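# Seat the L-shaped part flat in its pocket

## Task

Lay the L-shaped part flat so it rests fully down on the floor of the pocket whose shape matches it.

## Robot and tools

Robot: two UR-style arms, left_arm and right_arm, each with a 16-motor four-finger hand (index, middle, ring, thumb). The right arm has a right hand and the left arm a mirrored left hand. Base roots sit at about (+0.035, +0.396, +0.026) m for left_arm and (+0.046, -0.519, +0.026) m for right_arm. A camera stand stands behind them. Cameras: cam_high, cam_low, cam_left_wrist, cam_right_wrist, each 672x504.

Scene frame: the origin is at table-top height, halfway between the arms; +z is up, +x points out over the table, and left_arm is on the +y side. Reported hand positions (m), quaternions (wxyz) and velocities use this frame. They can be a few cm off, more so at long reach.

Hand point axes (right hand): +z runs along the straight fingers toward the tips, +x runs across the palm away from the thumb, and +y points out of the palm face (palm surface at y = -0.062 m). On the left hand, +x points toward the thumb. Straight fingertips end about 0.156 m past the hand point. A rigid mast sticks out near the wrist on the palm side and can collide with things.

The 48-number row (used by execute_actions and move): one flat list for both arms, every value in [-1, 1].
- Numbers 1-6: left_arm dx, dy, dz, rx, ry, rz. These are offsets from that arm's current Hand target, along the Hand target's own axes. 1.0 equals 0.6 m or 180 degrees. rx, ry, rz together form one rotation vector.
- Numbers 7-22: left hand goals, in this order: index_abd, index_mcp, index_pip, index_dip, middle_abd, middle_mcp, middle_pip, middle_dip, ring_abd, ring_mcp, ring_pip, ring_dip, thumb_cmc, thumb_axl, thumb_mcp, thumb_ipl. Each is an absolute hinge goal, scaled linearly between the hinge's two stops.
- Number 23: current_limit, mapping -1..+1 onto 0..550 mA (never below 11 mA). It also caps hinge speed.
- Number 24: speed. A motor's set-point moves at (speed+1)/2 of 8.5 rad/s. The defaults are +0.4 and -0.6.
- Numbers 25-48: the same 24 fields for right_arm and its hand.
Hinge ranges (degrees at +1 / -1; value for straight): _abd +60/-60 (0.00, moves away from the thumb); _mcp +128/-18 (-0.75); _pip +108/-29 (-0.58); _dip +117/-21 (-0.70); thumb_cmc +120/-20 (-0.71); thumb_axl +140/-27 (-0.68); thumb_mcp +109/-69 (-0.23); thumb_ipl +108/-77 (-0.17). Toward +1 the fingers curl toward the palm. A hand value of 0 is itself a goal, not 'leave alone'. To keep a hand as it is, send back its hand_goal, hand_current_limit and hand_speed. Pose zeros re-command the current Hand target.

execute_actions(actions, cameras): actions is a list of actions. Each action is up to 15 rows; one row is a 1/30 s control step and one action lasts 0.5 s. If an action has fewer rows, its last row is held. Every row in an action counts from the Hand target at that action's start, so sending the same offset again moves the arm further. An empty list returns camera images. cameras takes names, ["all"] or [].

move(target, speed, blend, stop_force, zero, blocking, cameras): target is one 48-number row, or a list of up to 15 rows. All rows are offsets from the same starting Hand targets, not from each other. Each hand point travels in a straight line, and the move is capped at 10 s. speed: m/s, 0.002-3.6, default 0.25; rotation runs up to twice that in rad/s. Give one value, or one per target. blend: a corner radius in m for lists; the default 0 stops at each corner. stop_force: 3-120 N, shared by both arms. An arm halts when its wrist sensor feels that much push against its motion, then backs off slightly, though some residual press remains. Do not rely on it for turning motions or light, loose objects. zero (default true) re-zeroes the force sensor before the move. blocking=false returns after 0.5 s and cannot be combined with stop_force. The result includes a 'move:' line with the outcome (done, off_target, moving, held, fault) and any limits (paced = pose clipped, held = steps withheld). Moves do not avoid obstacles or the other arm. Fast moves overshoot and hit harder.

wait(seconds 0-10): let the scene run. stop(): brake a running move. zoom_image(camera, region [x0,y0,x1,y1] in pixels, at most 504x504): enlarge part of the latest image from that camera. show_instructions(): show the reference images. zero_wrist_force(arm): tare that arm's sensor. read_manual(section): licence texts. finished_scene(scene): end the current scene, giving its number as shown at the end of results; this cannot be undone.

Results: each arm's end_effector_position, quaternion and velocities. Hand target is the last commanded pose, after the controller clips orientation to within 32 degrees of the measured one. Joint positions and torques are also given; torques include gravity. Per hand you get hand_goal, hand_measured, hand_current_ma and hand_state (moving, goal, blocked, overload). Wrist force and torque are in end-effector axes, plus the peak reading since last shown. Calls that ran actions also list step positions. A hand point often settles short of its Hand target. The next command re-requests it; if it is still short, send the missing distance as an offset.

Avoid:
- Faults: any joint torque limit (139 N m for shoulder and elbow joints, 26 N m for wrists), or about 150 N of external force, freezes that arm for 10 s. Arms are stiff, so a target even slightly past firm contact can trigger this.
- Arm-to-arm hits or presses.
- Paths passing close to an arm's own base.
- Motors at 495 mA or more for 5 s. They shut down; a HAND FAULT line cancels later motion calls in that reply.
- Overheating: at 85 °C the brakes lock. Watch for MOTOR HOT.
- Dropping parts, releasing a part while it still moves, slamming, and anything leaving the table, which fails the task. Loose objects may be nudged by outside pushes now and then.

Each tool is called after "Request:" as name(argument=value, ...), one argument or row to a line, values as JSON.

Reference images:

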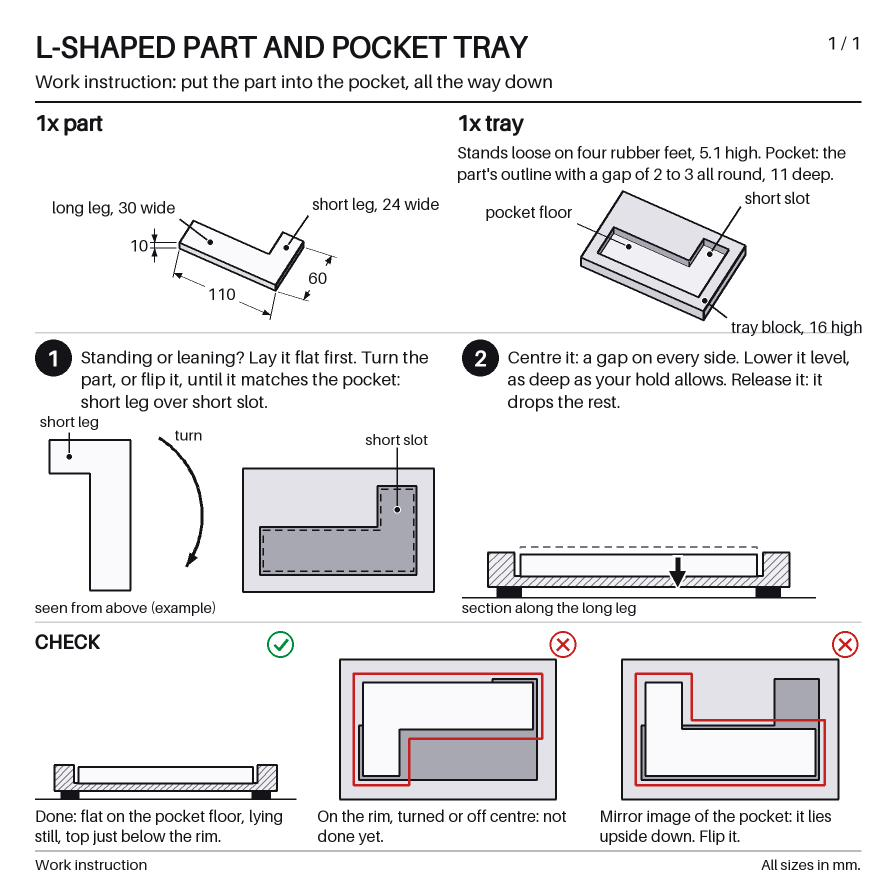

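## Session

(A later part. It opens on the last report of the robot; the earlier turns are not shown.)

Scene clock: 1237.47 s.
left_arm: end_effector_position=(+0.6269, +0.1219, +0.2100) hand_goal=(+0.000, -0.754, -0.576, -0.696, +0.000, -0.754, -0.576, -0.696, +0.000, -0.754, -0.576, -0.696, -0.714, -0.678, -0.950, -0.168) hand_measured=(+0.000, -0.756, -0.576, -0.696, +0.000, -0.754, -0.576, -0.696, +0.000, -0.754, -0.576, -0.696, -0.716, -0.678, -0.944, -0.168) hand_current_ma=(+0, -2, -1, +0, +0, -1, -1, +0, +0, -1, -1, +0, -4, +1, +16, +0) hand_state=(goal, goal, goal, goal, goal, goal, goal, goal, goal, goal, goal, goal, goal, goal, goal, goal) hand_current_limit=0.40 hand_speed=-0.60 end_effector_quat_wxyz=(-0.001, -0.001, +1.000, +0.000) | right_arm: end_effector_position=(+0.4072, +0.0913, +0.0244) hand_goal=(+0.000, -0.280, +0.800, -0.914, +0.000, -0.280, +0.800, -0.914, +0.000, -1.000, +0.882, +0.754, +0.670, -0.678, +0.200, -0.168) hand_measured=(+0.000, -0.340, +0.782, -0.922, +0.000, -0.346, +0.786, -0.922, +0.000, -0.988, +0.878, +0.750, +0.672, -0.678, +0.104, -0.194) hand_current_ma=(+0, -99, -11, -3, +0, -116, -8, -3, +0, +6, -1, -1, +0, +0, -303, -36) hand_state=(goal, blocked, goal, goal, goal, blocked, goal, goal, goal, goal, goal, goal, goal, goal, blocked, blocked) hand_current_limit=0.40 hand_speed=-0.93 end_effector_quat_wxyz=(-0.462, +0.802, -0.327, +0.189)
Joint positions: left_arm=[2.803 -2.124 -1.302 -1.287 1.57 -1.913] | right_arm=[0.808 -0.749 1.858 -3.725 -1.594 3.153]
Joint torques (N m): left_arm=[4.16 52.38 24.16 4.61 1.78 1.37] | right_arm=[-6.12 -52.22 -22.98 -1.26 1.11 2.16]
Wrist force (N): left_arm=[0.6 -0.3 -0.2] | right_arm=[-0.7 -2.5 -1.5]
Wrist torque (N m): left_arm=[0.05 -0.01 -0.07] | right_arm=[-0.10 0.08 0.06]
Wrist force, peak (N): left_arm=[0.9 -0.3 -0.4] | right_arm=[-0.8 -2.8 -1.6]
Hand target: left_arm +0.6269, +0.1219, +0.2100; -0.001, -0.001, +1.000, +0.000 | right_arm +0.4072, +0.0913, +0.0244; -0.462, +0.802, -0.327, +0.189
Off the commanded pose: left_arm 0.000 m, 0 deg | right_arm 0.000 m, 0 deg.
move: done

Request:
move(
  target=[0,0,0,0,0,0,0,-0.754,-0.576,-0.696,0,-0.754,-0.576,-0.696,0,-0.754,-0.576,-0.696,-0.714,-0.678,-0.95,-0.168,0.4,-0.6,0,-0.00866,-0.005,0,0,0,0,-0.280,0.80,-0.913,0,-0.280,0.80,-0.913,0,-1,0.883,0.754,0.671,-0.678,0.20,-0.168,0.4,-0.93],
  speed=0.01,
  cameras=["cam_low"],
)

Request:
zoom_image(
  camera="cam_low",
  region=[350, 180, 430, 250],
)

Scene clock: 1246.30 s.
left_arm: end_effector_position=(+0.6269, +0.1219, +0.2100) hand_goal=(+0.000, -0.754, -0.576, -0.696, +0.000, -0.754, -0.576, -0.696, +0.000, -0.754, -0.576, -0.696, -0.714, -0.678, -0.950, -0.168) hand_measured=(+0.000, -0.756, -0.576, -0.696, +0.000, -0.754, -0.576, -0.696, +0.000, -0.754, -0.576, -0.696, -0.716, -0.678, -0.944, -0.168) hand_current_ma=(+0, -2, -1, +0, +0, -1, -1, +0, +0, -1, -1, +0, -4, +1, +16, +0) hand_state=(goal, goal, goal, goal, goal, goal, goal, goal, goal, goal, goal, goal, goal, goal, goal, goal) hand_current_limit=0.40 hand_speed=-0.60 end_effector_quat_wxyz=(-0.001, -0.001, +1.000, +0.000) | right_arm: end_effector_position=(+0.4072, +0.0913, +0.0305) hand_goal=(+0.000, -0.280, +0.800, -0.914, +0.000, -0.280, +0.800, -0.914, +0.000, -1.000, +0.882, +0.754, +0.670, -0.678, +0.200, -0.168) hand_measured=(+0.000, -0.338, +0.782, -0.922, +0.000, -0.340, +0.784, -0.922, +0.000, -0.988, +0.878, +0.750, +0.670, -0.678, +0.104, -0.198) hand_current_ma=(+0, -92, -11, -3, +0, -99, -9, -3, +0, +6, -1, -1, +0, +0, -302, -46) hand_state=(goal, blocked, goal, goal, goal, blocked, goal, goal, goal, goal, goal, goal, goal, goal, blocked, blocked) hand_current_limit=0.40 hand_speed=-0.93 end_effector_quat_wxyz=(-0.462, +0.802, -0.327, +0.189)
Joint positions: left_arm=[2.803 -2.124 -1.302 -1.287 1.57 -1.913] | right_arm=[0.808 -0.763 1.86 -3.714 -1.594 3.153]
Joint torques (N m): left_arm=[4.26 51.85 24.04 4.65 1.82 1.44] | right_arm=[-4.18 -48.3 -3.91 -2.69 0.59 1.5]
Wrist force (N): left_arm=[0.7 -0.2 -0.4] | right_arm=[-0.7 0.8 -0.6]
Wrist torque (N m): left_arm=[0.07 -0.03 -0.06] | right_arm=[0.14 0.09 0.08]
Wrist force, peak (N): left_arm=[0.9 -0.3 -0.3] | right_arm=[-0.8 -2.9 -1.7]
Hand target: left_arm +0.6269, +0.1219, +0.2100; -0.001, -0.001, +1.000, +0.000 | right_arm +0.4072, +0.0913, +0.0304; -0.462, +0.802, -0.327, +0.189
Off the commanded pose: left_arm 0.000 m, 0 deg | right_arm 0.000 m, 0 deg.
move: done
Images, in order (width x height): cam_low 672x504.

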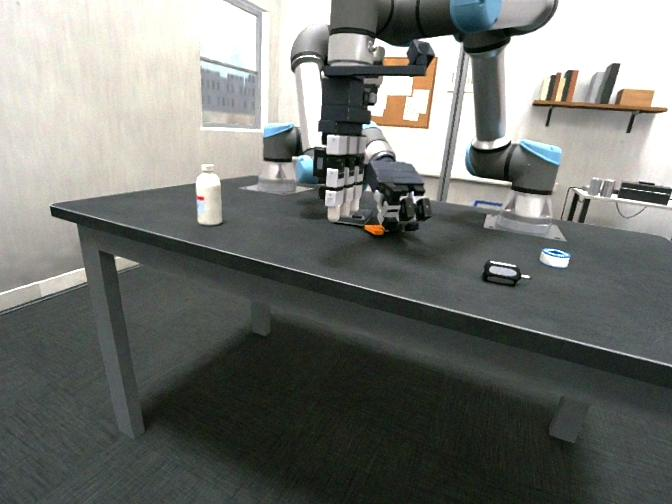

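Scaled by 6.300 from the camera's 672x504 image, which has a finer 960x720 frame.

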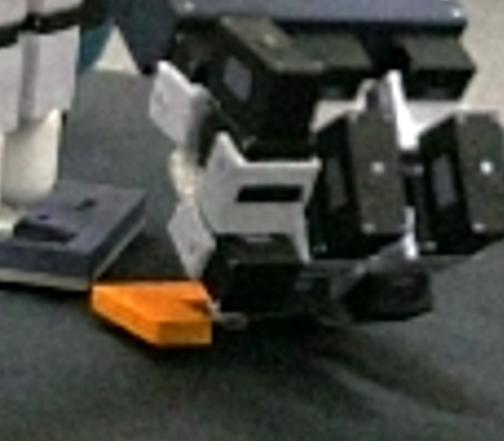

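Request:
move(
  target=[0,0,0,0,0,0,0,-0.754,-0.576,-0.696,0,-0.754,-0.576,-0.696,0,-0.754,-0.576,-0.696,-0.714,-0.678,-0.95,-0.168,0.4,-0.6,0,-0.065,-0.0375,0,0,0,0,-0.280,0.80,-0.913,0,-0.280,0.80,-0.913,0,-1,0.883,0.754,0.671,-0.678,0.20,-0.168,0.4,-0.93],
  speed=0.05,
  cameras=["cam_low","cam_left_wrist"],
)

Request:
zoom_image(
  camera="cam_low",
  region=[350, 160, 430, 230],
)

Request:
zoom_image(
  camera="cam_left_wrist",
  region=[150, 160, 300, 310],
)

Scene clock: 1255.13 s.
left_arm: end_effector_position=(+0.6269, +0.1219, +0.2100) hand_goal=(+0.000, -0.754, -0.576, -0.696, +0.000, -0.754, -0.576, -0.696, +0.000, -0.754, -0.576, -0.696, -0.714, -0.678, -0.950, -0.168) hand_measured=(+0.000, -0.756, -0.576, -0.696, +0.000, -0.754, -0.576, -0.696, +0.000, -0.754, -0.576, -0.696, -0.716, -0.678, -0.944, -0.168) hand_current_ma=(+0, -2, -1, +0, +0, -1, -1, +0, +0, -1, -1, +0, -4, +1, +16, +0) hand_state=(goal, goal, goal, goal, goal, goal, goal, goal, goal, goal, goal, goal, goal, goal, goal, goal) hand_current_limit=0.40 hand_speed=-0.60 end_effector_quat_wxyz=(-0.001, -0.001, +1.000, +0.000) | right_arm: end_effector_position=(+0.4072, +0.0914, +0.0756) hand_goal=(+0.000, -0.280, +0.800, -0.914, +0.000, -0.280, +0.800, -0.914, +0.000, -1.000, +0.882, +0.754, +0.670, -0.678, +0.200, -0.168) hand_measured=(+0.000, -0.338, +0.782, -0.922, +0.000, -0.340, +0.784, -0.922, +0.000, -0.988, +0.878, +0.750, +0.670, -0.678, +0.104, -0.198) hand_current_ma=(+0, -92, -11, -3, +0, -99, -9, -3, +0, +6, -1, -1, +0, +0, -302, -47) hand_state=(goal, blocked, goal, goal, goal, blocked, goal, goal, goal, goal, goal, goal, goal, goal, blocked, blocked) hand_current_limit=0.40 hand_speed=-0.93 end_effector_quat_wxyz=(-0.462, +0.802, -0.327, +0.189)
Joint positions: left_arm=[2.803 -2.124 -1.302 -1.287 1.57 -1.913] | right_arm=[0.808 -0.859 1.869 -3.627 -1.594 3.153]
Joint torques (N m): left_arm=[5.15 51.33 24.67 4.55 1.81 1.52] | right_arm=[11.71 -35.76 -6.57 -4.45 -0.76 2.81]
Wrist force (N): left_arm=[0.7 0.0 -0.4] | right_arm=[-0.5 1.0 -0.3]
Wrist torque (N m): left_arm=[0.10 -0.03 -0.07] | right_arm=[0.11 0.06 0.08]
Wrist force, peak (N): left_arm=[0.9 -0.3 -0.4] | right_arm=[-0.8 1.7 -0.3]
Hand target: left_arm +0.6269, +0.1219, +0.2100; -0.001, -0.001, +1.000, +0.000 | right_arm +0.4072, +0.0914, +0.0755; -0.462, +0.802, -0.327, +0.189
Off the commanded pose: left_arm 0.000 m, 0 deg | right_arm 0.000 m, 0 deg.
move: done
Images, in order (width x height): cam_low 672x504, cam_left_wrist 672x504.

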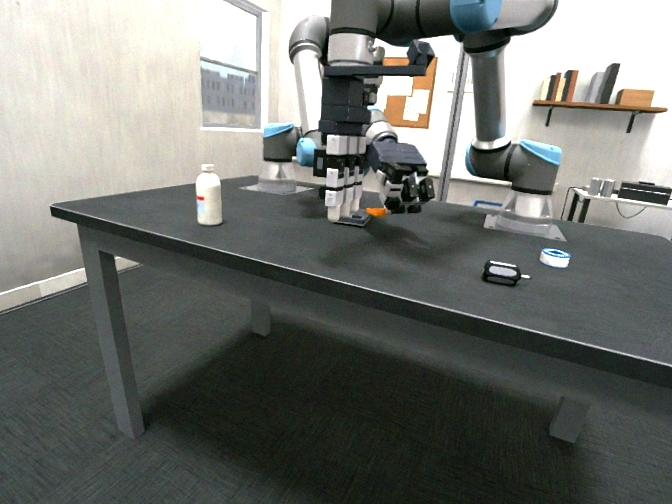

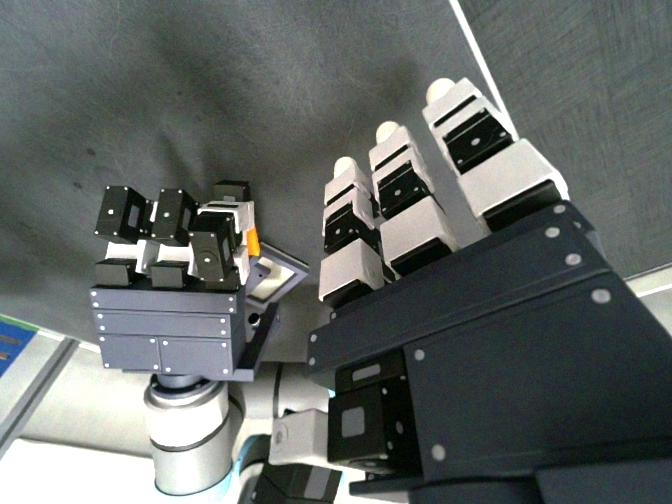

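Scaled by 6.300 from the camera's 672x504 image, which has a finer 960x720 frame.

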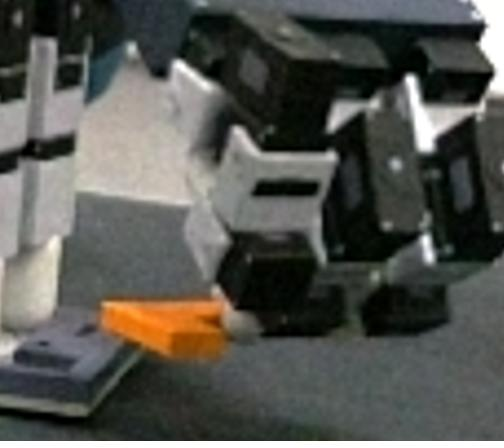

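Scaled by 3.360 from the camera's 672x504 image, which has a finer 960x720 frame.

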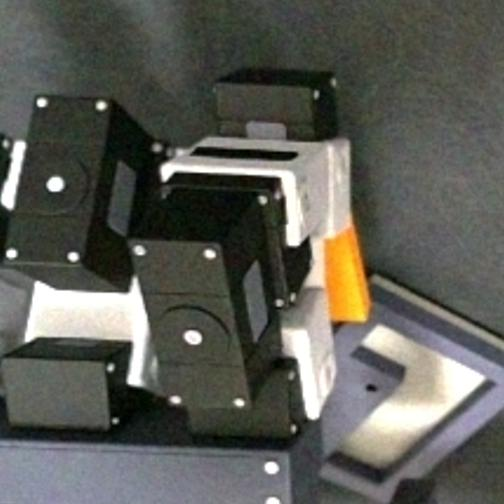

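Request:
zoom_image(
  camera="cam_left_wrist",
  region=[230, 210, 320, 310],
)

Scaled by 5.040 from the camera's 672x504 image, which has a finer 960x720 frame.

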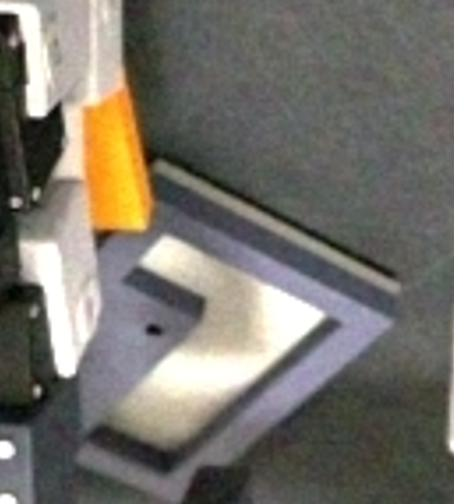

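Request:
move(
  target=[0,0,0,0,0,0,0,-0.754,-0.576,-0.696,0,-0.754,-0.576,-0.696,0,-0.754,-0.576,-0.696,-0.714,-0.678,-0.95,-0.168,0.4,-0.6,0.05,0.0858,-0.2637,0,-0.2713,-0.1567,0,-0.280,0.80,-0.913,0,-0.280,0.80,-0.913,0,-1,0.883,0.754,0.671,-0.678,0.20,-0.168,0.4,-0.93],
  speed=0.15,
  cameras=["cam_high","cam_low","cam_left_wrist","cam_right_wrist"],
)

Request:
zoom_image(
  camera="cam_left_wrist",
  region=[170, 180, 330, 340],
)

Request:
zoom_image(
  camera="cam_low",
  region=[310, 140, 410, 240],
)

Scene clock: 1302.73 s.
left_arm: end_effector_position=(+0.6269, +0.1219, +0.2100) hand_goal=(+0.000, -0.754, -0.576, -0.696, +0.000, -0.754, -0.576, -0.696, +0.000, -0.754, -0.576, -0.696, -0.714, -0.678, -0.950, -0.168) hand_measured=(+0.000, -0.756, -0.576, -0.696, +0.000, -0.754, -0.576, -0.696, +0.000, -0.754, -0.576, -0.696, -0.716, -0.678, -0.944, -0.168) hand_current_ma=(+0, -2, -1, +0, +0, -1, -1, +0, +0, -1, -1, +0, -4, +1, +16, +0) hand_state=(goal, goal, goal, goal, goal, goal, goal, goal, goal, goal, goal, goal, goal, goal, goal, goal) hand_current_limit=0.40 hand_speed=-0.60 end_effector_quat_wxyz=(-0.001, -0.001, +1.000, +0.000) | right_arm: end_effector_position=(+0.3148, -0.0458, +0.1103) hand_goal=(+0.000, -0.280, +0.800, -0.914, +0.000, -0.280, +0.800, -0.914, +0.000, -1.000, +0.882, +0.754, +0.670, -0.678, +0.200, -0.168) hand_measured=(+0.000, -0.338, +0.782, -0.922, +0.000, -0.340, +0.784, -0.922, +0.000, -0.988, +0.878, +0.750, +0.670, -0.678, +0.104, -0.198) hand_current_ma=(+0, -92, -11, -3, +0, -98, -9, -3, +0, +6, -1, -1, +0, +0, -302, -47) hand_state=(goal, blocked, goal, goal, goal, blocked, goal, goal, goal, goal, goal, goal, goal, goal, blocked, blocked) hand_current_limit=0.40 hand_speed=-0.93 end_effector_quat_wxyz=(-0.496, +0.862, +0.090, -0.052)
Joint positions: left_arm=[2.803 -2.124 -1.302 -1.287 1.57 -1.913] | right_arm=[0.48 -1.23 2.245 -3.038 -0.592 2.1]
Joint torques (N m): left_arm=[5.25 51.47 25.06 4.69 1.81 1.41] | right_arm=[12.93 -20 -29.31 -1.25 0.57 0.16]
Wrist force (N): left_arm=[0.5 -0.2 -0.3] | right_arm=[-0.7 0.6 -0.6]
Wrist torque (N m): left_arm=[0.06 0.00 -0.08] | right_arm=[0.07 0.04 -0.11]
Wrist force, peak (N): left_arm=[0.9 -0.3 -0.4] | right_arm=[-0.9 0.7 -0.8]
Hand target: left_arm +0.6269, +0.1219, +0.2100; -0.001, -0.001, +1.000, +0.000 | right_arm +0.3147, -0.0458, +0.1102; -0.496, +0.862, +0.090, -0.052
Off the commanded pose: left_arm 0.000 m, 0 deg | right_arm 0.000 m, 0 deg.
move: done

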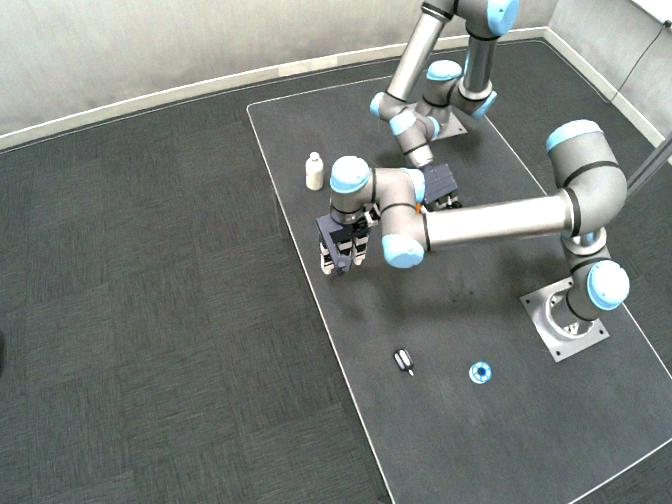

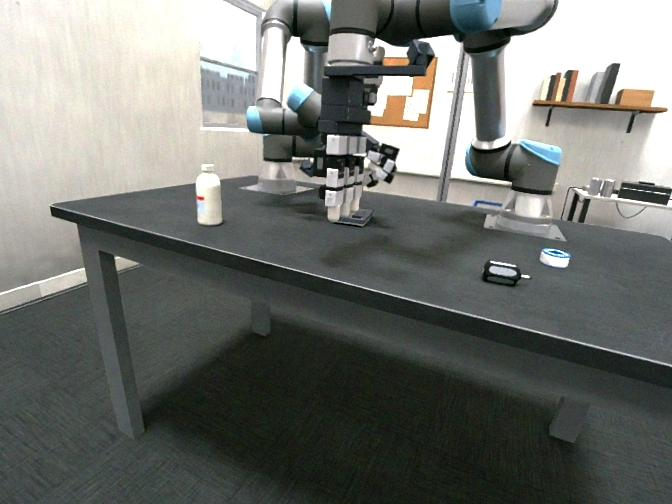

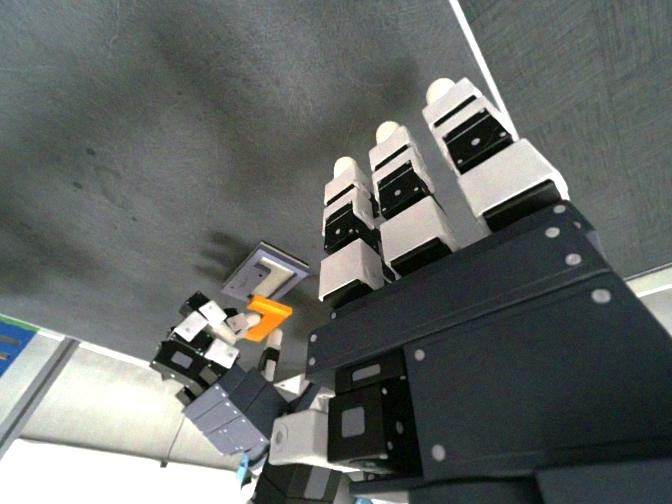

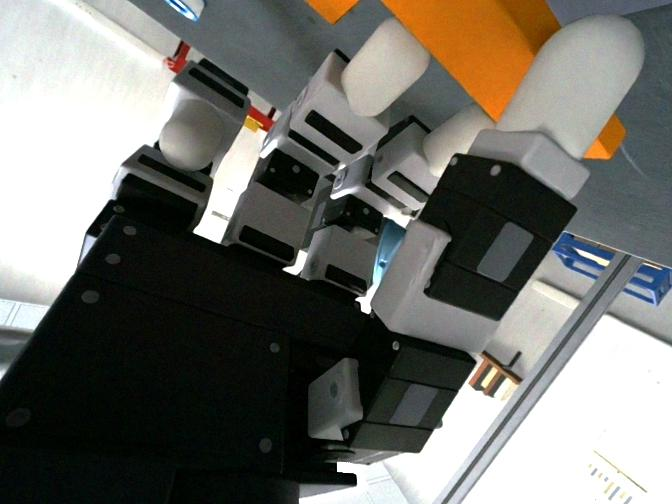

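Scaled by 3.150 from the camera's 672x504 image, which has a finer 960x720 frame.

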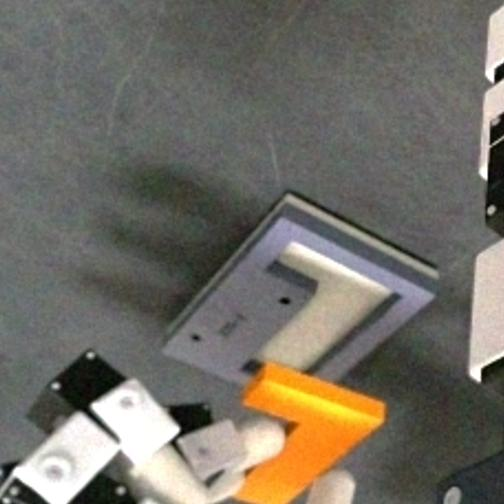

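Scaled by 5.040 from the camera's 672x504 image, which has a finer 960x720 frame.

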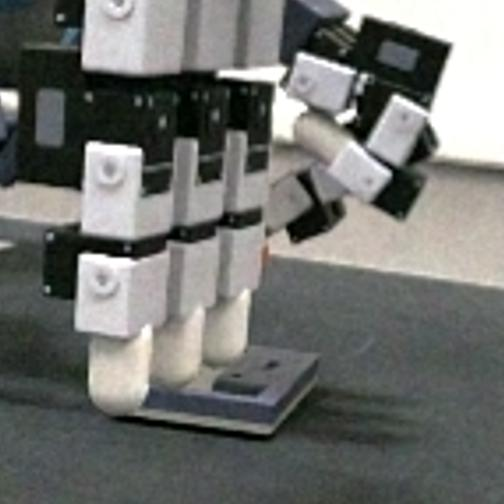

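Request:
zoom_image(
  camera="cam_left_wrist",
  region=[220, 235, 320, 335],
)

Scaled by 5.040 from the camera's 672x504 image, which has a finer 960x720 frame.

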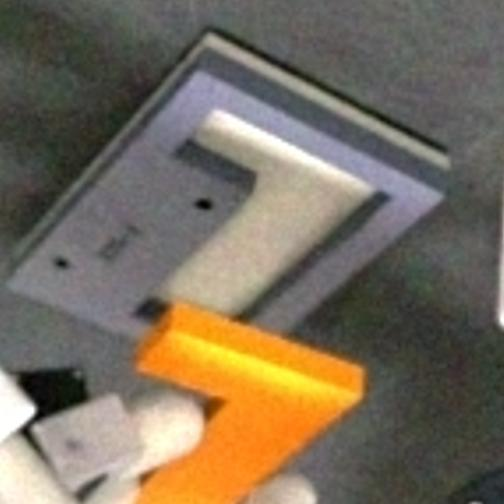

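Request:
move(
  target=[0,0,0,0,0,0,0,-0.754,-0.576,-0.696,0,-0.754,-0.576,-0.696,0,-0.754,-0.576,-0.696,-0.714,-0.678,-0.95,-0.168,0.4,-0.6,0.0087,0.0655,0.0532,0,0.02646,0.01528,0,-0.280,0.80,-0.913,0,-0.280,0.80,-0.913,0,-1,0.883,0.754,0.671,-0.678,0.20,-0.168,0.4,-0.93],
  speed=0.08,
  cameras=["cam_left_wrist"],
)

Request:
zoom_image(
  camera="cam_left_wrist",
  region=[210, 225, 320, 335],
)

Scene clock: 1364.60 s.
left_arm: end_effector_position=(+0.6269, +0.1219, +0.2100) hand_goal=(+0.000, -0.754, -0.576, -0.696, +0.000, -0.754, -0.576, -0.696, +0.000, -0.754, -0.576, -0.696, -0.714, -0.678, -0.950, -0.168) hand_measured=(+0.000, -0.756, -0.576, -0.696, +0.000, -0.754, -0.576, -0.696, +0.000, -0.754, -0.576, -0.696, -0.716, -0.678, -0.944, -0.168) hand_current_ma=(+0, -2, -1, +0, +0, -1, -1, +0, +0, -1, -1, +0, -4, +1, +16, +0) hand_state=(goal, goal, goal, goal, goal, goal, goal, goal, goal, goal, goal, goal, goal, goal, goal, goal) hand_current_limit=0.40 hand_speed=-0.60 end_effector_quat_wxyz=(-0.001, -0.001, +1.000, +0.000) | right_arm: end_effector_position=(+0.3181, -0.0370, +0.0602) hand_goal=(+0.000, -0.280, +0.800, -0.914, +0.000, -0.280, +0.800, -0.914, +0.000, -1.000, +0.882, +0.754, +0.670, -0.678, +0.200, -0.168) hand_measured=(+0.000, -0.338, +0.782, -0.922, +0.000, -0.340, +0.784, -0.922, +0.000, -0.988, +0.878, +0.750, +0.670, -0.678, +0.104, -0.198) hand_current_ma=(+0, -92, -11, -3, +0, -98, -9, -3, +0, +6, -1, -1, +0, +0, -302, -47) hand_state=(goal, blocked, goal, goal, goal, blocked, goal, goal, goal, goal, goal, goal, goal, goal, blocked, blocked) hand_current_limit=0.40 hand_speed=-0.93 end_effector_quat_wxyz=(-0.498, +0.865, +0.049, -0.028)
Joint positions: left_arm=[2.803 -2.124 -1.302 -1.287 1.57 -1.913] | right_arm=[0.501 -1.058 2.257 -3.363 -0.65 2.274]
Joint torques (N m): left_arm=[4.35 51.15 25.73 4.67 1.8 1.42] | right_arm=[-9.02 -39.31 -25.39 -4.05 2.58 -2.45]
Wrist force (N): left_arm=[0.6 -0.2 -0.1] | right_arm=[-0.5 0.7 -0.1]
Wrist torque (N m): left_arm=[0.05 0.00 -0.07] | right_arm=[0.03 0.01 0.05]
Wrist force, peak (N): left_arm=[0.8 -0.3 -0.4] | right_arm=[-0.6 1.5 0.3]
Hand target: left_arm +0.6269, +0.1219, +0.2100; -0.001, -0.001, +1.000, +0.000 | right_arm +0.3182, -0.0370, +0.0602; -0.498, +0.865, +0.049, -0.028
Off the commanded pose: left_arm 0.000 m, 0 deg | right_arm 0.000 m, 0 deg.
move: done
Images, in order (width x height): cam_left_wrist 672x504.

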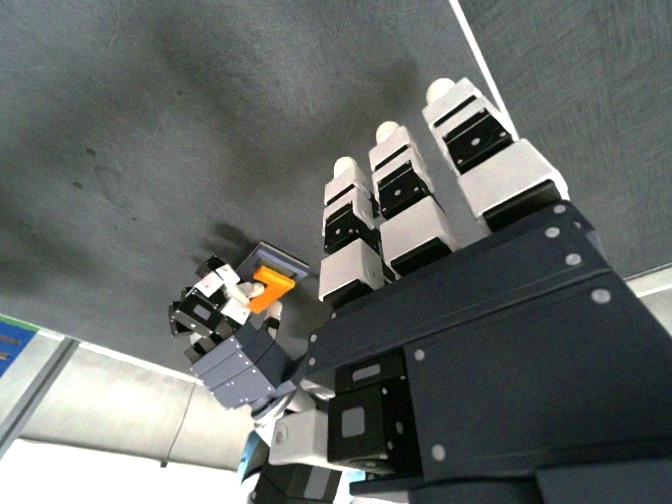

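Scaled by 4.582 from the camera's 672x504 image, which has a finer 960x720 frame.

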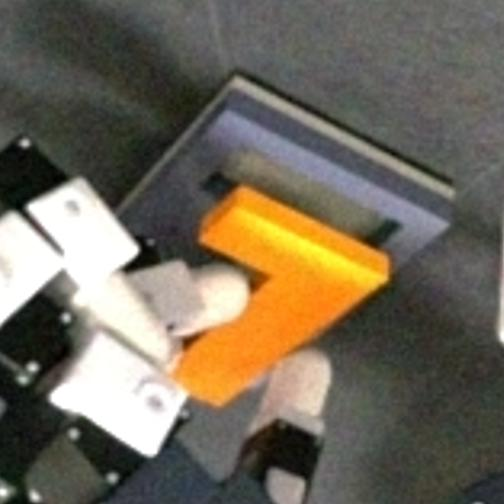

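Request:
zoom_image(
  camera="cam_left_wrist",
  region=[240, 255, 310, 325],
)

Scaled by 7.200 from the camera's 672x504 image, which has a finer 960x720 frame.

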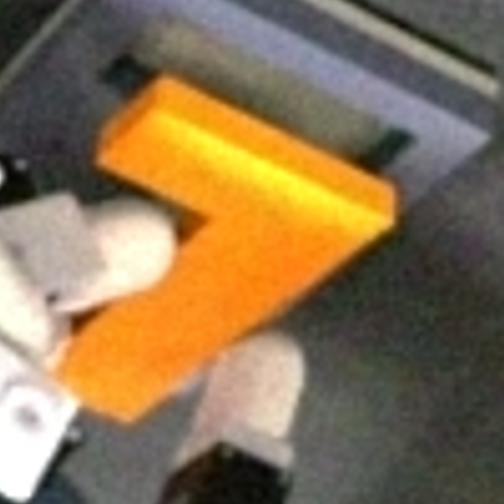

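Request:
move(
  target=[0,0,0,0,0,0,0,-0.754,-0.576,-0.696,0,-0.754,-0.576,-0.696,0,-0.754,-0.576,-0.696,-0.714,-0.678,-0.95,-0.168,0.4,-0.6,-0.0055,0.0157,0.0062,0,-0.00962,-0.00556,0,-0.280,0.80,-0.913,0,-0.280,0.80,-0.913,0,-1,0.883,0.754,0.671,-0.678,0.20,-0.168,0.4,-0.93],
  speed=0.04,
  cameras=["cam_left_wrist","cam_low"],
)

Request:
zoom_image(
  camera="cam_left_wrist",
  region=[230, 245, 320, 325],
)

Scene clock: 1418.07 s.
left_arm: end_effector_position=(+0.6269, +0.1219, +0.2100) hand_goal=(+0.000, -0.754, -0.576, -0.696, +0.000, -0.754, -0.576, -0.696, +0.000, -0.754, -0.576, -0.696, -0.714, -0.678, -0.950, -0.168) hand_measured=(+0.000, -0.756, -0.576, -0.696, +0.000, -0.754, -0.576, -0.696, +0.000, -0.754, -0.576, -0.696, -0.716, -0.678, -0.944, -0.168) hand_current_ma=(+0, -2, -1, +0, +0, -1, -1, +0, +0, -1, -1, +0, -4, +1, +16, +0) hand_state=(goal, goal, goal, goal, goal, goal, goal, goal, goal, goal, goal, goal, goal, goal, goal, goal) hand_current_limit=0.40 hand_speed=-0.60 end_effector_quat_wxyz=(-0.001, -0.001, +1.000, +0.000) | right_arm: end_effector_position=(+0.3150, -0.0389, +0.0501) hand_goal=(+0.000, -0.280, +0.800, -0.914, +0.000, -0.280, +0.800, -0.914, +0.000, -1.000, +0.882, +0.754, +0.670, -0.678, +0.200, -0.168) hand_measured=(+0.000, -0.338, +0.782, -0.922, +0.000, -0.340, +0.784, -0.922, +0.000, -0.988, +0.878, +0.750, +0.670, -0.678, +0.104, -0.198) hand_current_ma=(+0, -92, -11, -3, +0, -98, -9, -3, +0, +6, -1, -1, +0, +0, -302, -47) hand_state=(goal, blocked, goal, goal, goal, blocked, goal, goal, goal, goal, goal, goal, goal, goal, blocked, blocked) hand_current_limit=0.40 hand_speed=-0.93 end_effector_quat_wxyz=(-0.498, +0.864, +0.064, -0.037) end_effector_velocity=(+0.000, +0.000, +0.001) end_effector_angular_velocity=(+0.001, +0.003, -0.005)
Joint positions: left_arm=[2.803 -2.124 -1.302 -1.287 1.57 -1.913] | right_arm=[0.498 -1.04 2.259 -3.339 -0.629 2.219]
Joint velocities: left_arm=[within noise] | right_arm=[0 -0.001 0 -0.004 -0.001 0.008]
Joint torques (N m): left_arm=[4.61 50.86 25.69 4.48 1.92 1.57] | right_arm=[-3.19 -47.13 -5.25 -3.93 -0.32 2.66]
Wrist force (N): left_arm=[0.8 -0.2 -0.3] | right_arm=[-0.4 0.6 -0.2]
Wrist torque (N m): left_arm=[0.07 -0.04 -0.05] | right_arm=[0.05 0.01 -0.03]
Wrist force, peak (N): left_arm=[0.8 -0.2 -0.4] | right_arm=[-0.5 1.1 -0.2]
Hand target: left_arm +0.6269, +0.1219, +0.2100; -0.001, -0.001, +1.000, +0.000 | right_arm +0.3151, -0.0389, +0.0502; -0.498, +0.864, +0.064, -0.037
Off the commanded pose: left_arm 0.000 m, 0 deg | right_arm 0.000 m, 0 deg.
move: done
Images, in order (width x height): cam_low 672x504, cam_left_wrist 672x504.

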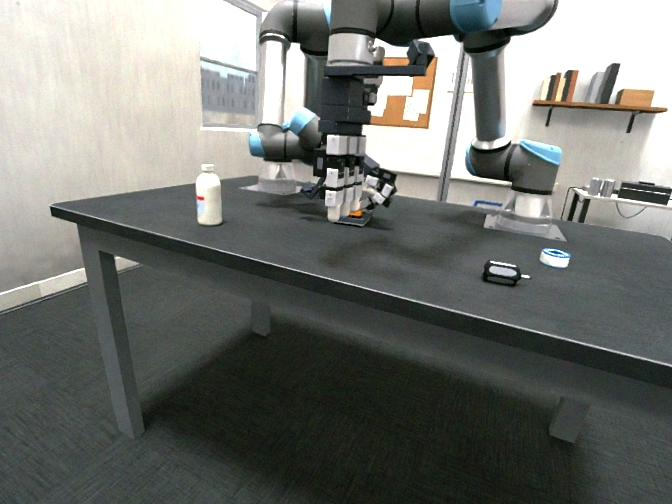

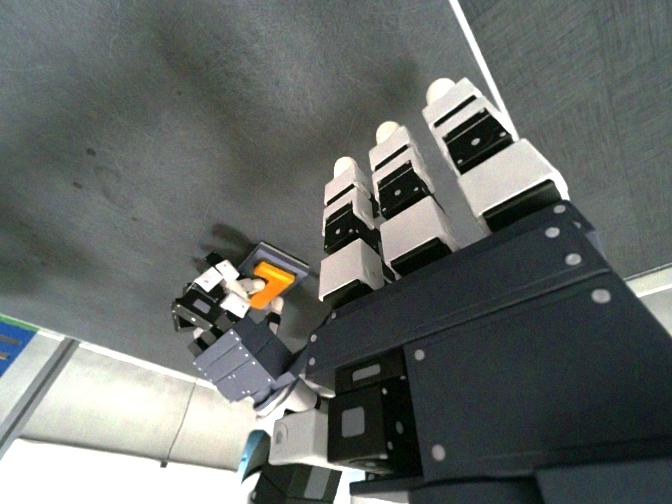

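Scaled by 5.600 from the camera's 672x504 image, which has a finer 960x720 frame.

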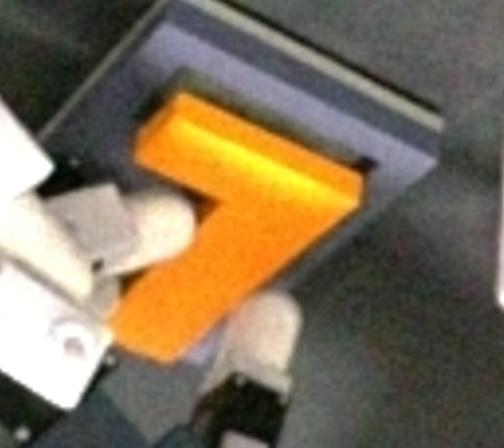

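Request:
move(
  target=[0,0,0,0,0,0,0,-0.754,-0.576,-0.696,0,-0.754,-0.576,-0.696,0,-0.754,-0.576,-0.696,-0.714,-0.678,-0.95,-0.168,0.4,-0.6,0.0028,0.0045,0.0022,0,0,0,0,-0.280,0.80,-0.913,0,-0.280,0.80,-0.913,0,-1,0.883,0.754,0.671,-0.678,0.20,-0.168,0.4,-0.93],
  speed=0.02,
  stop_force=4,
  cameras=["cam_left_wrist"],
)

Request:
zoom_image(
  camera="cam_left_wrist",
  region=[230, 245, 320, 325],
)

Scene clock: 1452.73 s.
left_arm: end_effector_position=(+0.6269, +0.1219, +0.2100) hand_goal=(+0.000, -0.754, -0.576, -0.696, +0.000, -0.754, -0.576, -0.696, +0.000, -0.754, -0.576, -0.696, -0.714, -0.678, -0.950, -0.168) hand_measured=(+0.000, -0.756, -0.576, -0.696, +0.000, -0.754, -0.576, -0.696, +0.000, -0.754, -0.576, -0.696, -0.716, -0.678, -0.944, -0.168) hand_current_ma=(+0, -2, -1, +0, +0, -1, -1, +0, +0, -1, -1, +0, -4, +1, +16, +0) hand_state=(goal, goal, goal, goal, goal, goal, goal, goal, goal, goal, goal, goal, goal, goal, goal, goal) hand_current_limit=0.40 hand_speed=-0.60 end_effector_quat_wxyz=(-0.001, -0.001, +1.000, +0.000) | right_arm: end_effector_position=(+0.3168, -0.0388, +0.0472) hand_goal=(+0.000, -0.280, +0.800, -0.914, +0.000, -0.280, +0.800, -0.914, +0.000, -1.000, +0.882, +0.754, +0.670, -0.678, +0.200, -0.168) hand_measured=(+0.000, -0.338, +0.782, -0.922, +0.000, -0.340, +0.784, -0.922, +0.000, -0.988, +0.878, +0.750, +0.670, -0.678, +0.104, -0.198) hand_current_ma=(+0, -92, -11, -3, +0, -98, -9, -3, +0, +6, -1, -1, +0, +0, -302, -47) hand_state=(goal, blocked, goal, goal, goal, blocked, goal, goal, goal, goal, goal, goal, goal, goal, blocked, blocked) hand_current_limit=0.40 hand_speed=-0.93 end_effector_quat_wxyz=(-0.498, +0.864, +0.064, -0.037)
Joint positions: left_arm=[2.803 -2.124 -1.302 -1.287 1.57 -1.913] | right_arm=[0.496 -1.031 2.256 -3.344 -0.628 2.217]
Joint torques (N m): left_arm=[4.13 50.81 26.05 4.62 1.78 1.35] | right_arm=[-4.99 -47.21 -15.21 -1.63 2.13 -1.25]
Wrist force (N): left_arm=[0.6 -0.1 -0.2] | right_arm=[-0.5 0.7 -0.3]
Wrist torque (N m): left_arm=[0.07 0.00 -0.07] | right_arm=[0.07 0.02 0.05]
Wrist force, peak (N): left_arm=[0.9 -0.3 -0.2] | right_arm=[-0.5 0.9 -0.6]
Hand target: left_arm +0.6269, +0.1219, +0.2100; -0.001, -0.001, +1.000, +0.000 | right_arm +0.3168, -0.0388, +0.0472; -0.498, +0.864, +0.064, -0.037
Off the commanded pose: left_arm 0.000 m, 0 deg | right_arm 0.000 m, 0 deg.
move: done
Images, in order (width x height): cam_left_wrist 672x504.

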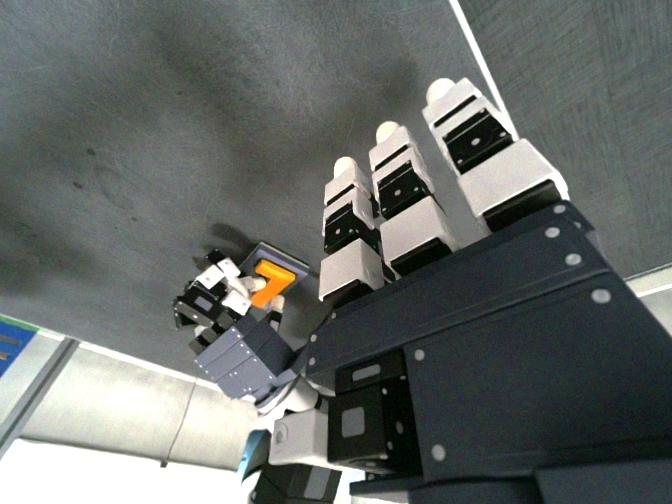

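Scaled by 5.600 from the camera's 672x504 image, which has a finer 960x720 frame.

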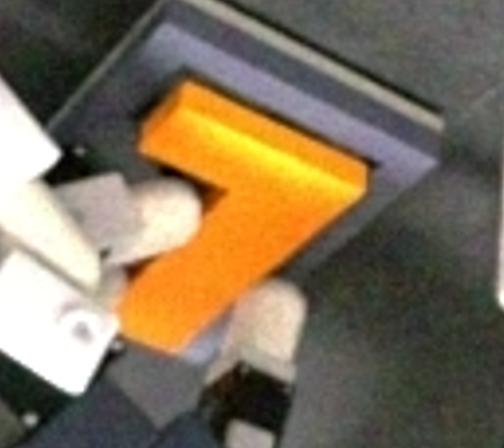

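Request:
move(
  target=[0,0,0,0,0,0,0,-0.754,-0.576,-0.696,0,-0.754,-0.576,-0.696,0,-0.754,-0.576,-0.696,-0.714,-0.678,-0.95,-0.168,0.4,-0.6,0,0.00505,0.0029,0,0,0,0,-0.280,0.80,-0.913,0,-0.280,0.80,-0.913,0,-1,0.883,0.754,0.671,-0.678,0.20,-0.168,0.4,-0.93],
  speed=0.01,
  stop_force=3,
  cameras=["cam_left_wrist"],
)

Request:
zoom_image(
  camera="cam_left_wrist",
  region=[230, 245, 320, 325],
)

Scene clock: 1461.43 s.
left_arm: end_effector_position=(+0.6269, +0.1219, +0.2100) hand_goal=(+0.000, -0.754, -0.576, -0.696, +0.000, -0.754, -0.576, -0.696, +0.000, -0.754, -0.576, -0.696, -0.714, -0.678, -0.950, -0.168) hand_measured=(+0.000, -0.756, -0.576, -0.696, +0.000, -0.754, -0.576, -0.696, +0.000, -0.754, -0.576, -0.696, -0.716, -0.678, -0.944, -0.168) hand_current_ma=(+0, -2, -1, +0, +0, -1, -1, +0, +0, -1, -1, +0, -4, +1, +16, +0) hand_state=(goal, goal, goal, goal, goal, goal, goal, goal, goal, goal, goal, goal, goal, goal, goal, goal) hand_current_limit=0.40 hand_speed=-0.60 end_effector_quat_wxyz=(-0.001, -0.001, +1.000, +0.000) | right_arm: end_effector_position=(+0.3167, -0.0389, +0.0443) hand_goal=(+0.000, -0.280, +0.800, -0.914, +0.000, -0.280, +0.800, -0.914, +0.000, -1.000, +0.882, +0.754, +0.670, -0.678, +0.200, -0.168) hand_measured=(+0.000, -0.336, +0.782, -0.922, +0.000, -0.340, +0.784, -0.922, +0.000, -0.988, +0.878, +0.750, +0.670, -0.678, +0.104, -0.198) hand_current_ma=(+0, -90, -11, -3, +0, -98, -9, -3, +0, +6, -1, -1, +0, +0, -302, -47) hand_state=(goal, blocked, goal, goal, goal, blocked, goal, goal, goal, goal, goal, goal, goal, goal, blocked, blocked) hand_current_limit=0.40 hand_speed=-0.93 end_effector_quat_wxyz=(-0.498, +0.864, +0.064, -0.037)
Joint positions: left_arm=[2.803 -2.124 -1.302 -1.287 1.57 -1.913] | right_arm=[0.496 -1.023 2.256 -3.352 -0.628 2.217]
Joint torques (N m): left_arm=[4.5 50.88 26.79 4.54 1.85 1.47] | right_arm=[10.11 -45.12 -13.95 -1.59 1.23 0.67]
Wrist force (N): left_arm=[0.6 -0.3 -0.3] | right_arm=[-0.8 -2.2 -1.6]
Wrist torque (N m): left_arm=[0.05 -0.02 -0.07] | right_arm=[-0.16 0.04 0.05]
Wrist force, peak (N): left_arm=[1.0 -0.2 -0.3] | right_arm=[-1.0 -6.2 -3.1]
Hand target: left_arm +0.6269, +0.1219, +0.2100; -0.001, -0.001, +1.000, +0.000 | right_arm +0.3167, -0.0389, +0.0443; -0.498, +0.864, +0.064, -0.037 (not the last commanded pose)
Off the commanded pose: left_arm 0.000 m, 0 deg | right_arm 0.001 m, 0 deg.
move: contact (right_arm)
Images, in order (width x height): cam_left_wrist 672x504.

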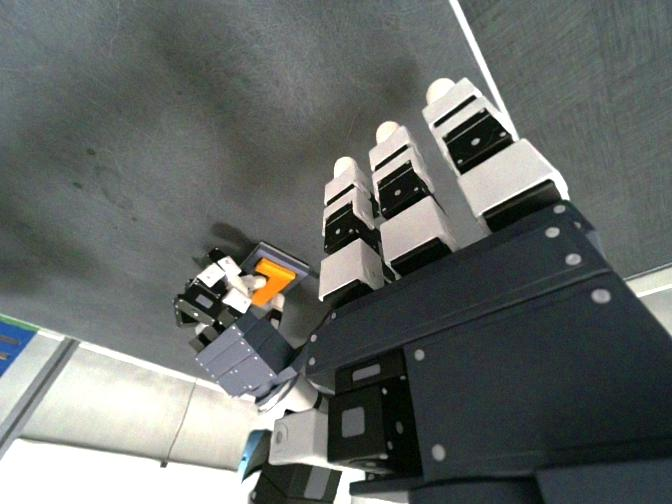

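Scaled by 5.600 from the camera's 672x504 image, which has a finer 960x720 frame.

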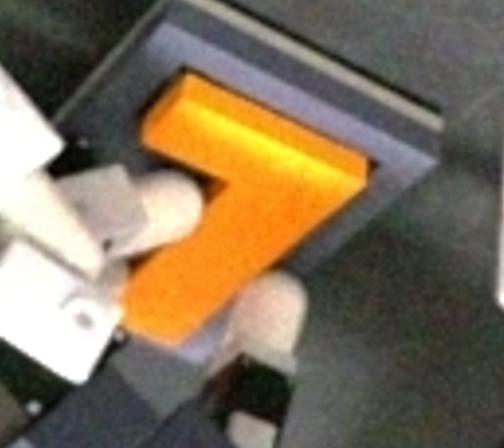

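Request:
move(
  target=[0,0,0,0,0,0,0,-0.754,-0.576,-0.696,0,-0.754,-0.576,-0.696,0,-0.754,-0.576,-0.696,-0.714,-0.678,-0.95,-0.168,0.4,-0.6,0,0,0,0,0,0,0,-0.42,0.80,-0.913,0,-0.42,0.80,-0.913,0,-1,0.883,0.754,0.671,-0.678,0.05,-0.168,0.4,-0.93],
  speed=0.02,
  cameras=["cam_left_wrist"],
)

Request:
zoom_image(
  camera="cam_left_wrist",
  region=[230, 245, 320, 325],
)

Scene clock: 1469.87 s.
left_arm: end_effector_position=(+0.6269, +0.1219, +0.2100) hand_goal=(+0.000, -0.754, -0.576, -0.696, +0.000, -0.754, -0.576, -0.696, +0.000, -0.754, -0.576, -0.696, -0.714, -0.678, -0.950, -0.168) hand_measured=(+0.000, -0.756, -0.576, -0.696, +0.000, -0.754, -0.576, -0.696, +0.000, -0.754, -0.576, -0.696, -0.716, -0.678, -0.944, -0.168) hand_current_ma=(+0, -2, -1, +0, +0, -1, -1, +0, +0, -1, -1, +0, -4, +1, +16, +0) hand_state=(goal, goal, goal, goal, goal, goal, goal, goal, goal, goal, goal, goal, goal, goal, goal, goal) hand_current_limit=0.40 hand_speed=-0.60 end_effector_quat_wxyz=(-0.001, -0.001, +1.000, +0.000) | right_arm: end_effector_position=(+0.3167, -0.0389, +0.0443) hand_goal=(+0.000, -0.420, +0.800, -0.914, +0.000, -0.420, +0.800, -0.914, +0.000, -1.000, +0.882, +0.754, +0.670, -0.678, +0.050, -0.168) hand_measured=(+0.000, -0.396, +0.804, -0.912, +0.000, -0.394, +0.804, -0.912, +0.000, -0.988, +0.878, +0.750, +0.670, -0.678, +0.076, -0.162) hand_current_ma=(+0, +22, +1, +0, +0, +25, +1, +0, +0, +6, -1, -1, +0, +0, +34, +3) hand_state=(goal, blocked, goal, goal, goal, blocked, goal, goal, goal, goal, goal, goal, goal, goal, blocked, goal) hand_current_limit=0.40 hand_speed=-0.93 end_effector_quat_wxyz=(-0.498, +0.864, +0.064, -0.037)
Joint positions: left_arm=[2.803 -2.124 -1.302 -1.287 1.57 -1.913] | right_arm=[0.496 -1.023 2.256 -3.352 -0.628 2.217]
Joint torques (N m): left_arm=[5.16 50.08 27.44 4.52 1.77 1.37] | right_arm=[8.97 -42.87 -15.64 -3.44 1.27 0.81]
Wrist force (N): left_arm=[0.7 0.0 -0.3] | right_arm=[-0.6 -4.1 -2.1]
Wrist torque (N m): left_arm=[0.09 -0.03 -0.07] | right_arm=[-0.27 0.01 0.05]
Wrist force, peak (N): left_arm=[0.9 0.0 -0.5] | right_arm=[-0.4 -4.2 -2.9]
Hand target: left_arm +0.6269, +0.1219, +0.2100; -0.001, -0.001, +1.000, +0.000 | right_arm +0.3167, -0.0389, +0.0443; -0.498, +0.864, +0.064, -0.037
Off the commanded pose: left_arm 0.000 m, 0 deg | right_arm 0.000 m, 0 deg.
move: done
Images, in order (width x height): cam_left_wrist 672x504.

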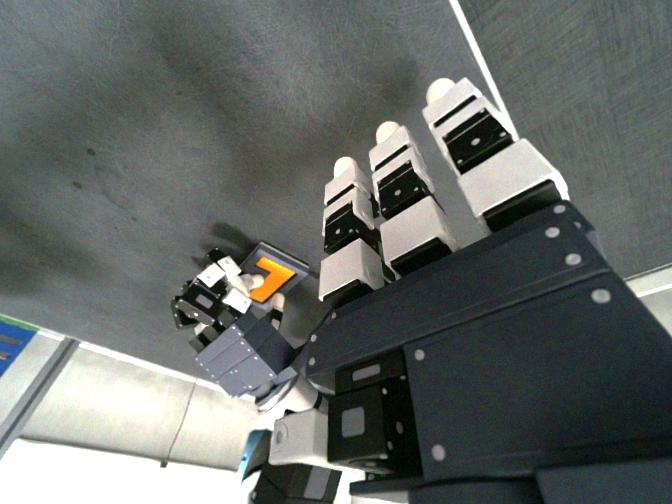

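Scaled by 5.600 from the camera's 672x504 image, which has a finer 960x720 frame.

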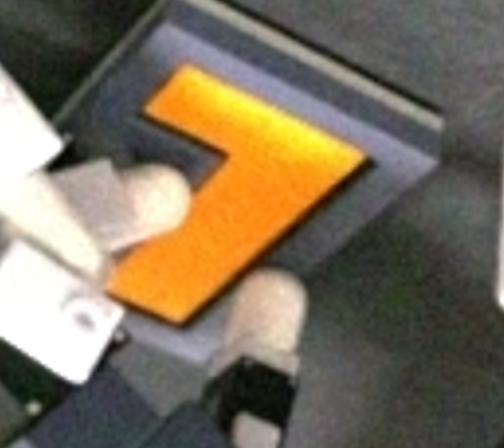

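Request:
move(
  target=[0,0,0,0,0,0,0,-0.754,-0.576,-0.696,0,-0.754,-0.576,-0.696,0,-0.754,-0.576,-0.696,-0.714,-0.678,-0.95,-0.168,0.4,-0.6,0,-0.1444,-0.0833,0,0,0,0,-0.50,0.80,-0.913,0,-0.50,0.80,-0.913,0,-1,0.883,0.754,0.671,-0.678,0.0,-0.168,0.4,-0.8],
  speed=0.06,
  cameras=["cam_left_wrist"],
)

Request:
zoom_image(
  camera="cam_left_wrist",
  region=[210, 235, 320, 325],
)

Scene clock: 1477.33 s.
left_arm: end_effector_position=(+0.6269, +0.1219, +0.2100) hand_goal=(+0.000, -0.754, -0.576, -0.696, +0.000, -0.754, -0.576, -0.696, +0.000, -0.754, -0.576, -0.696, -0.714, -0.678, -0.950, -0.168) hand_measured=(+0.000, -0.756, -0.576, -0.696, +0.000, -0.754, -0.576, -0.696, +0.000, -0.754, -0.576, -0.696, -0.716, -0.678, -0.944, -0.168) hand_current_ma=(+0, -2, -1, +0, +0, -1, -1, +0, +0, -1, -1, +0, -4, +1, +16, +0) hand_state=(goal, goal, goal, goal, goal, goal, goal, goal, goal, goal, goal, goal, goal, goal, goal, goal) hand_current_limit=0.40 hand_speed=-0.60 end_effector_quat_wxyz=(-0.001, -0.001, +1.000, +0.000) | right_arm: end_effector_position=(+0.3168, -0.0385, +0.1444) hand_goal=(+0.000, -0.500, +0.800, -0.914, +0.000, -0.500, +0.800, -0.914, +0.000, -1.000, +0.882, +0.754, +0.670, -0.678, +0.000, -0.168) hand_measured=(+0.000, -0.490, +0.802, -0.912, +0.000, -0.488, +0.800, -0.912, +0.000, -0.988, +0.878, +0.750, +0.670, -0.678, +0.004, -0.166) hand_current_ma=(+0, +5, +0, +0, +0, +6, +0, +0, +0, +6, -1, -1, +0, +0, +1, +1) hand_state=(goal, goal, goal, goal, goal, goal, goal, goal, goal, goal, goal, goal, goal, goal, goal, goal) hand_current_limit=0.40 hand_speed=-0.80 end_effector_quat_wxyz=(-0.498, +0.864, +0.064, -0.037)
Joint positions: left_arm=[2.803 -2.124 -1.302 -1.287 1.57 -1.913] | right_arm=[0.497 -1.289 2.223 -3.054 -0.629 2.218]
Joint torques (N m): left_arm=[5.22 50.66 27.26 4.7 1.86 1.41] | right_arm=[7.64 -19.16 -9.23 -4.21 0.04 -3.06]
Wrist force (N): left_arm=[0.5 -0.3 -0.5] | right_arm=[-0.5 0.4 -0.6]
Wrist torque (N m): left_arm=[0.07 -0.01 -0.08] | right_arm=[0.06 0.03 -0.06]
Wrist force, peak (N): left_arm=[0.9 0.0 -0.3] | right_arm=[-0.7 -4.5 -2.4]
Hand target: left_arm +0.6269, +0.1219, +0.2100; -0.001, -0.001, +1.000, +0.000 | right_arm +0.3167, -0.0386, +0.1443; -0.498, +0.864, +0.064, -0.037
Off the commanded pose: left_arm 0.000 m, 0 deg | right_arm 0.000 m, 0 deg.
move: done
Images, in order (width x height): cam_left_wrist 672x504.

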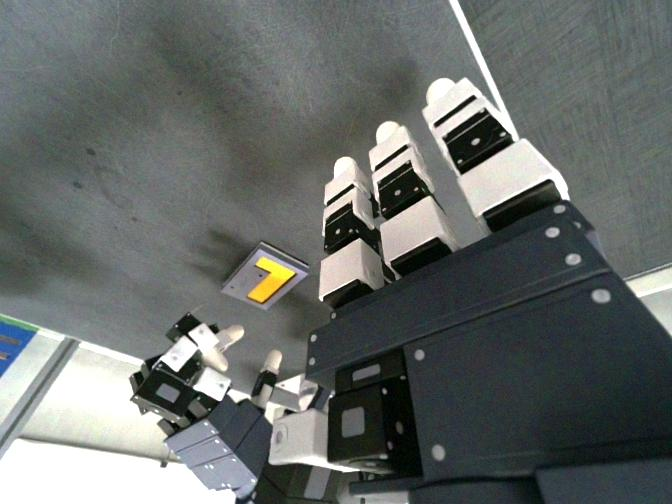

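Scaled by 4.582 from the camera's 672x504 image, which has a finer 960x720 frame.

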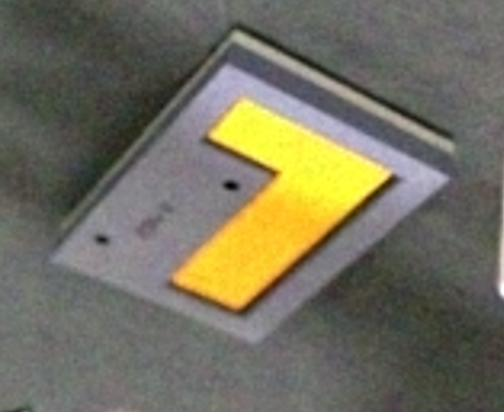

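Request:
finished_scene(
  scene=1,
)

The scene is finished: the task was done.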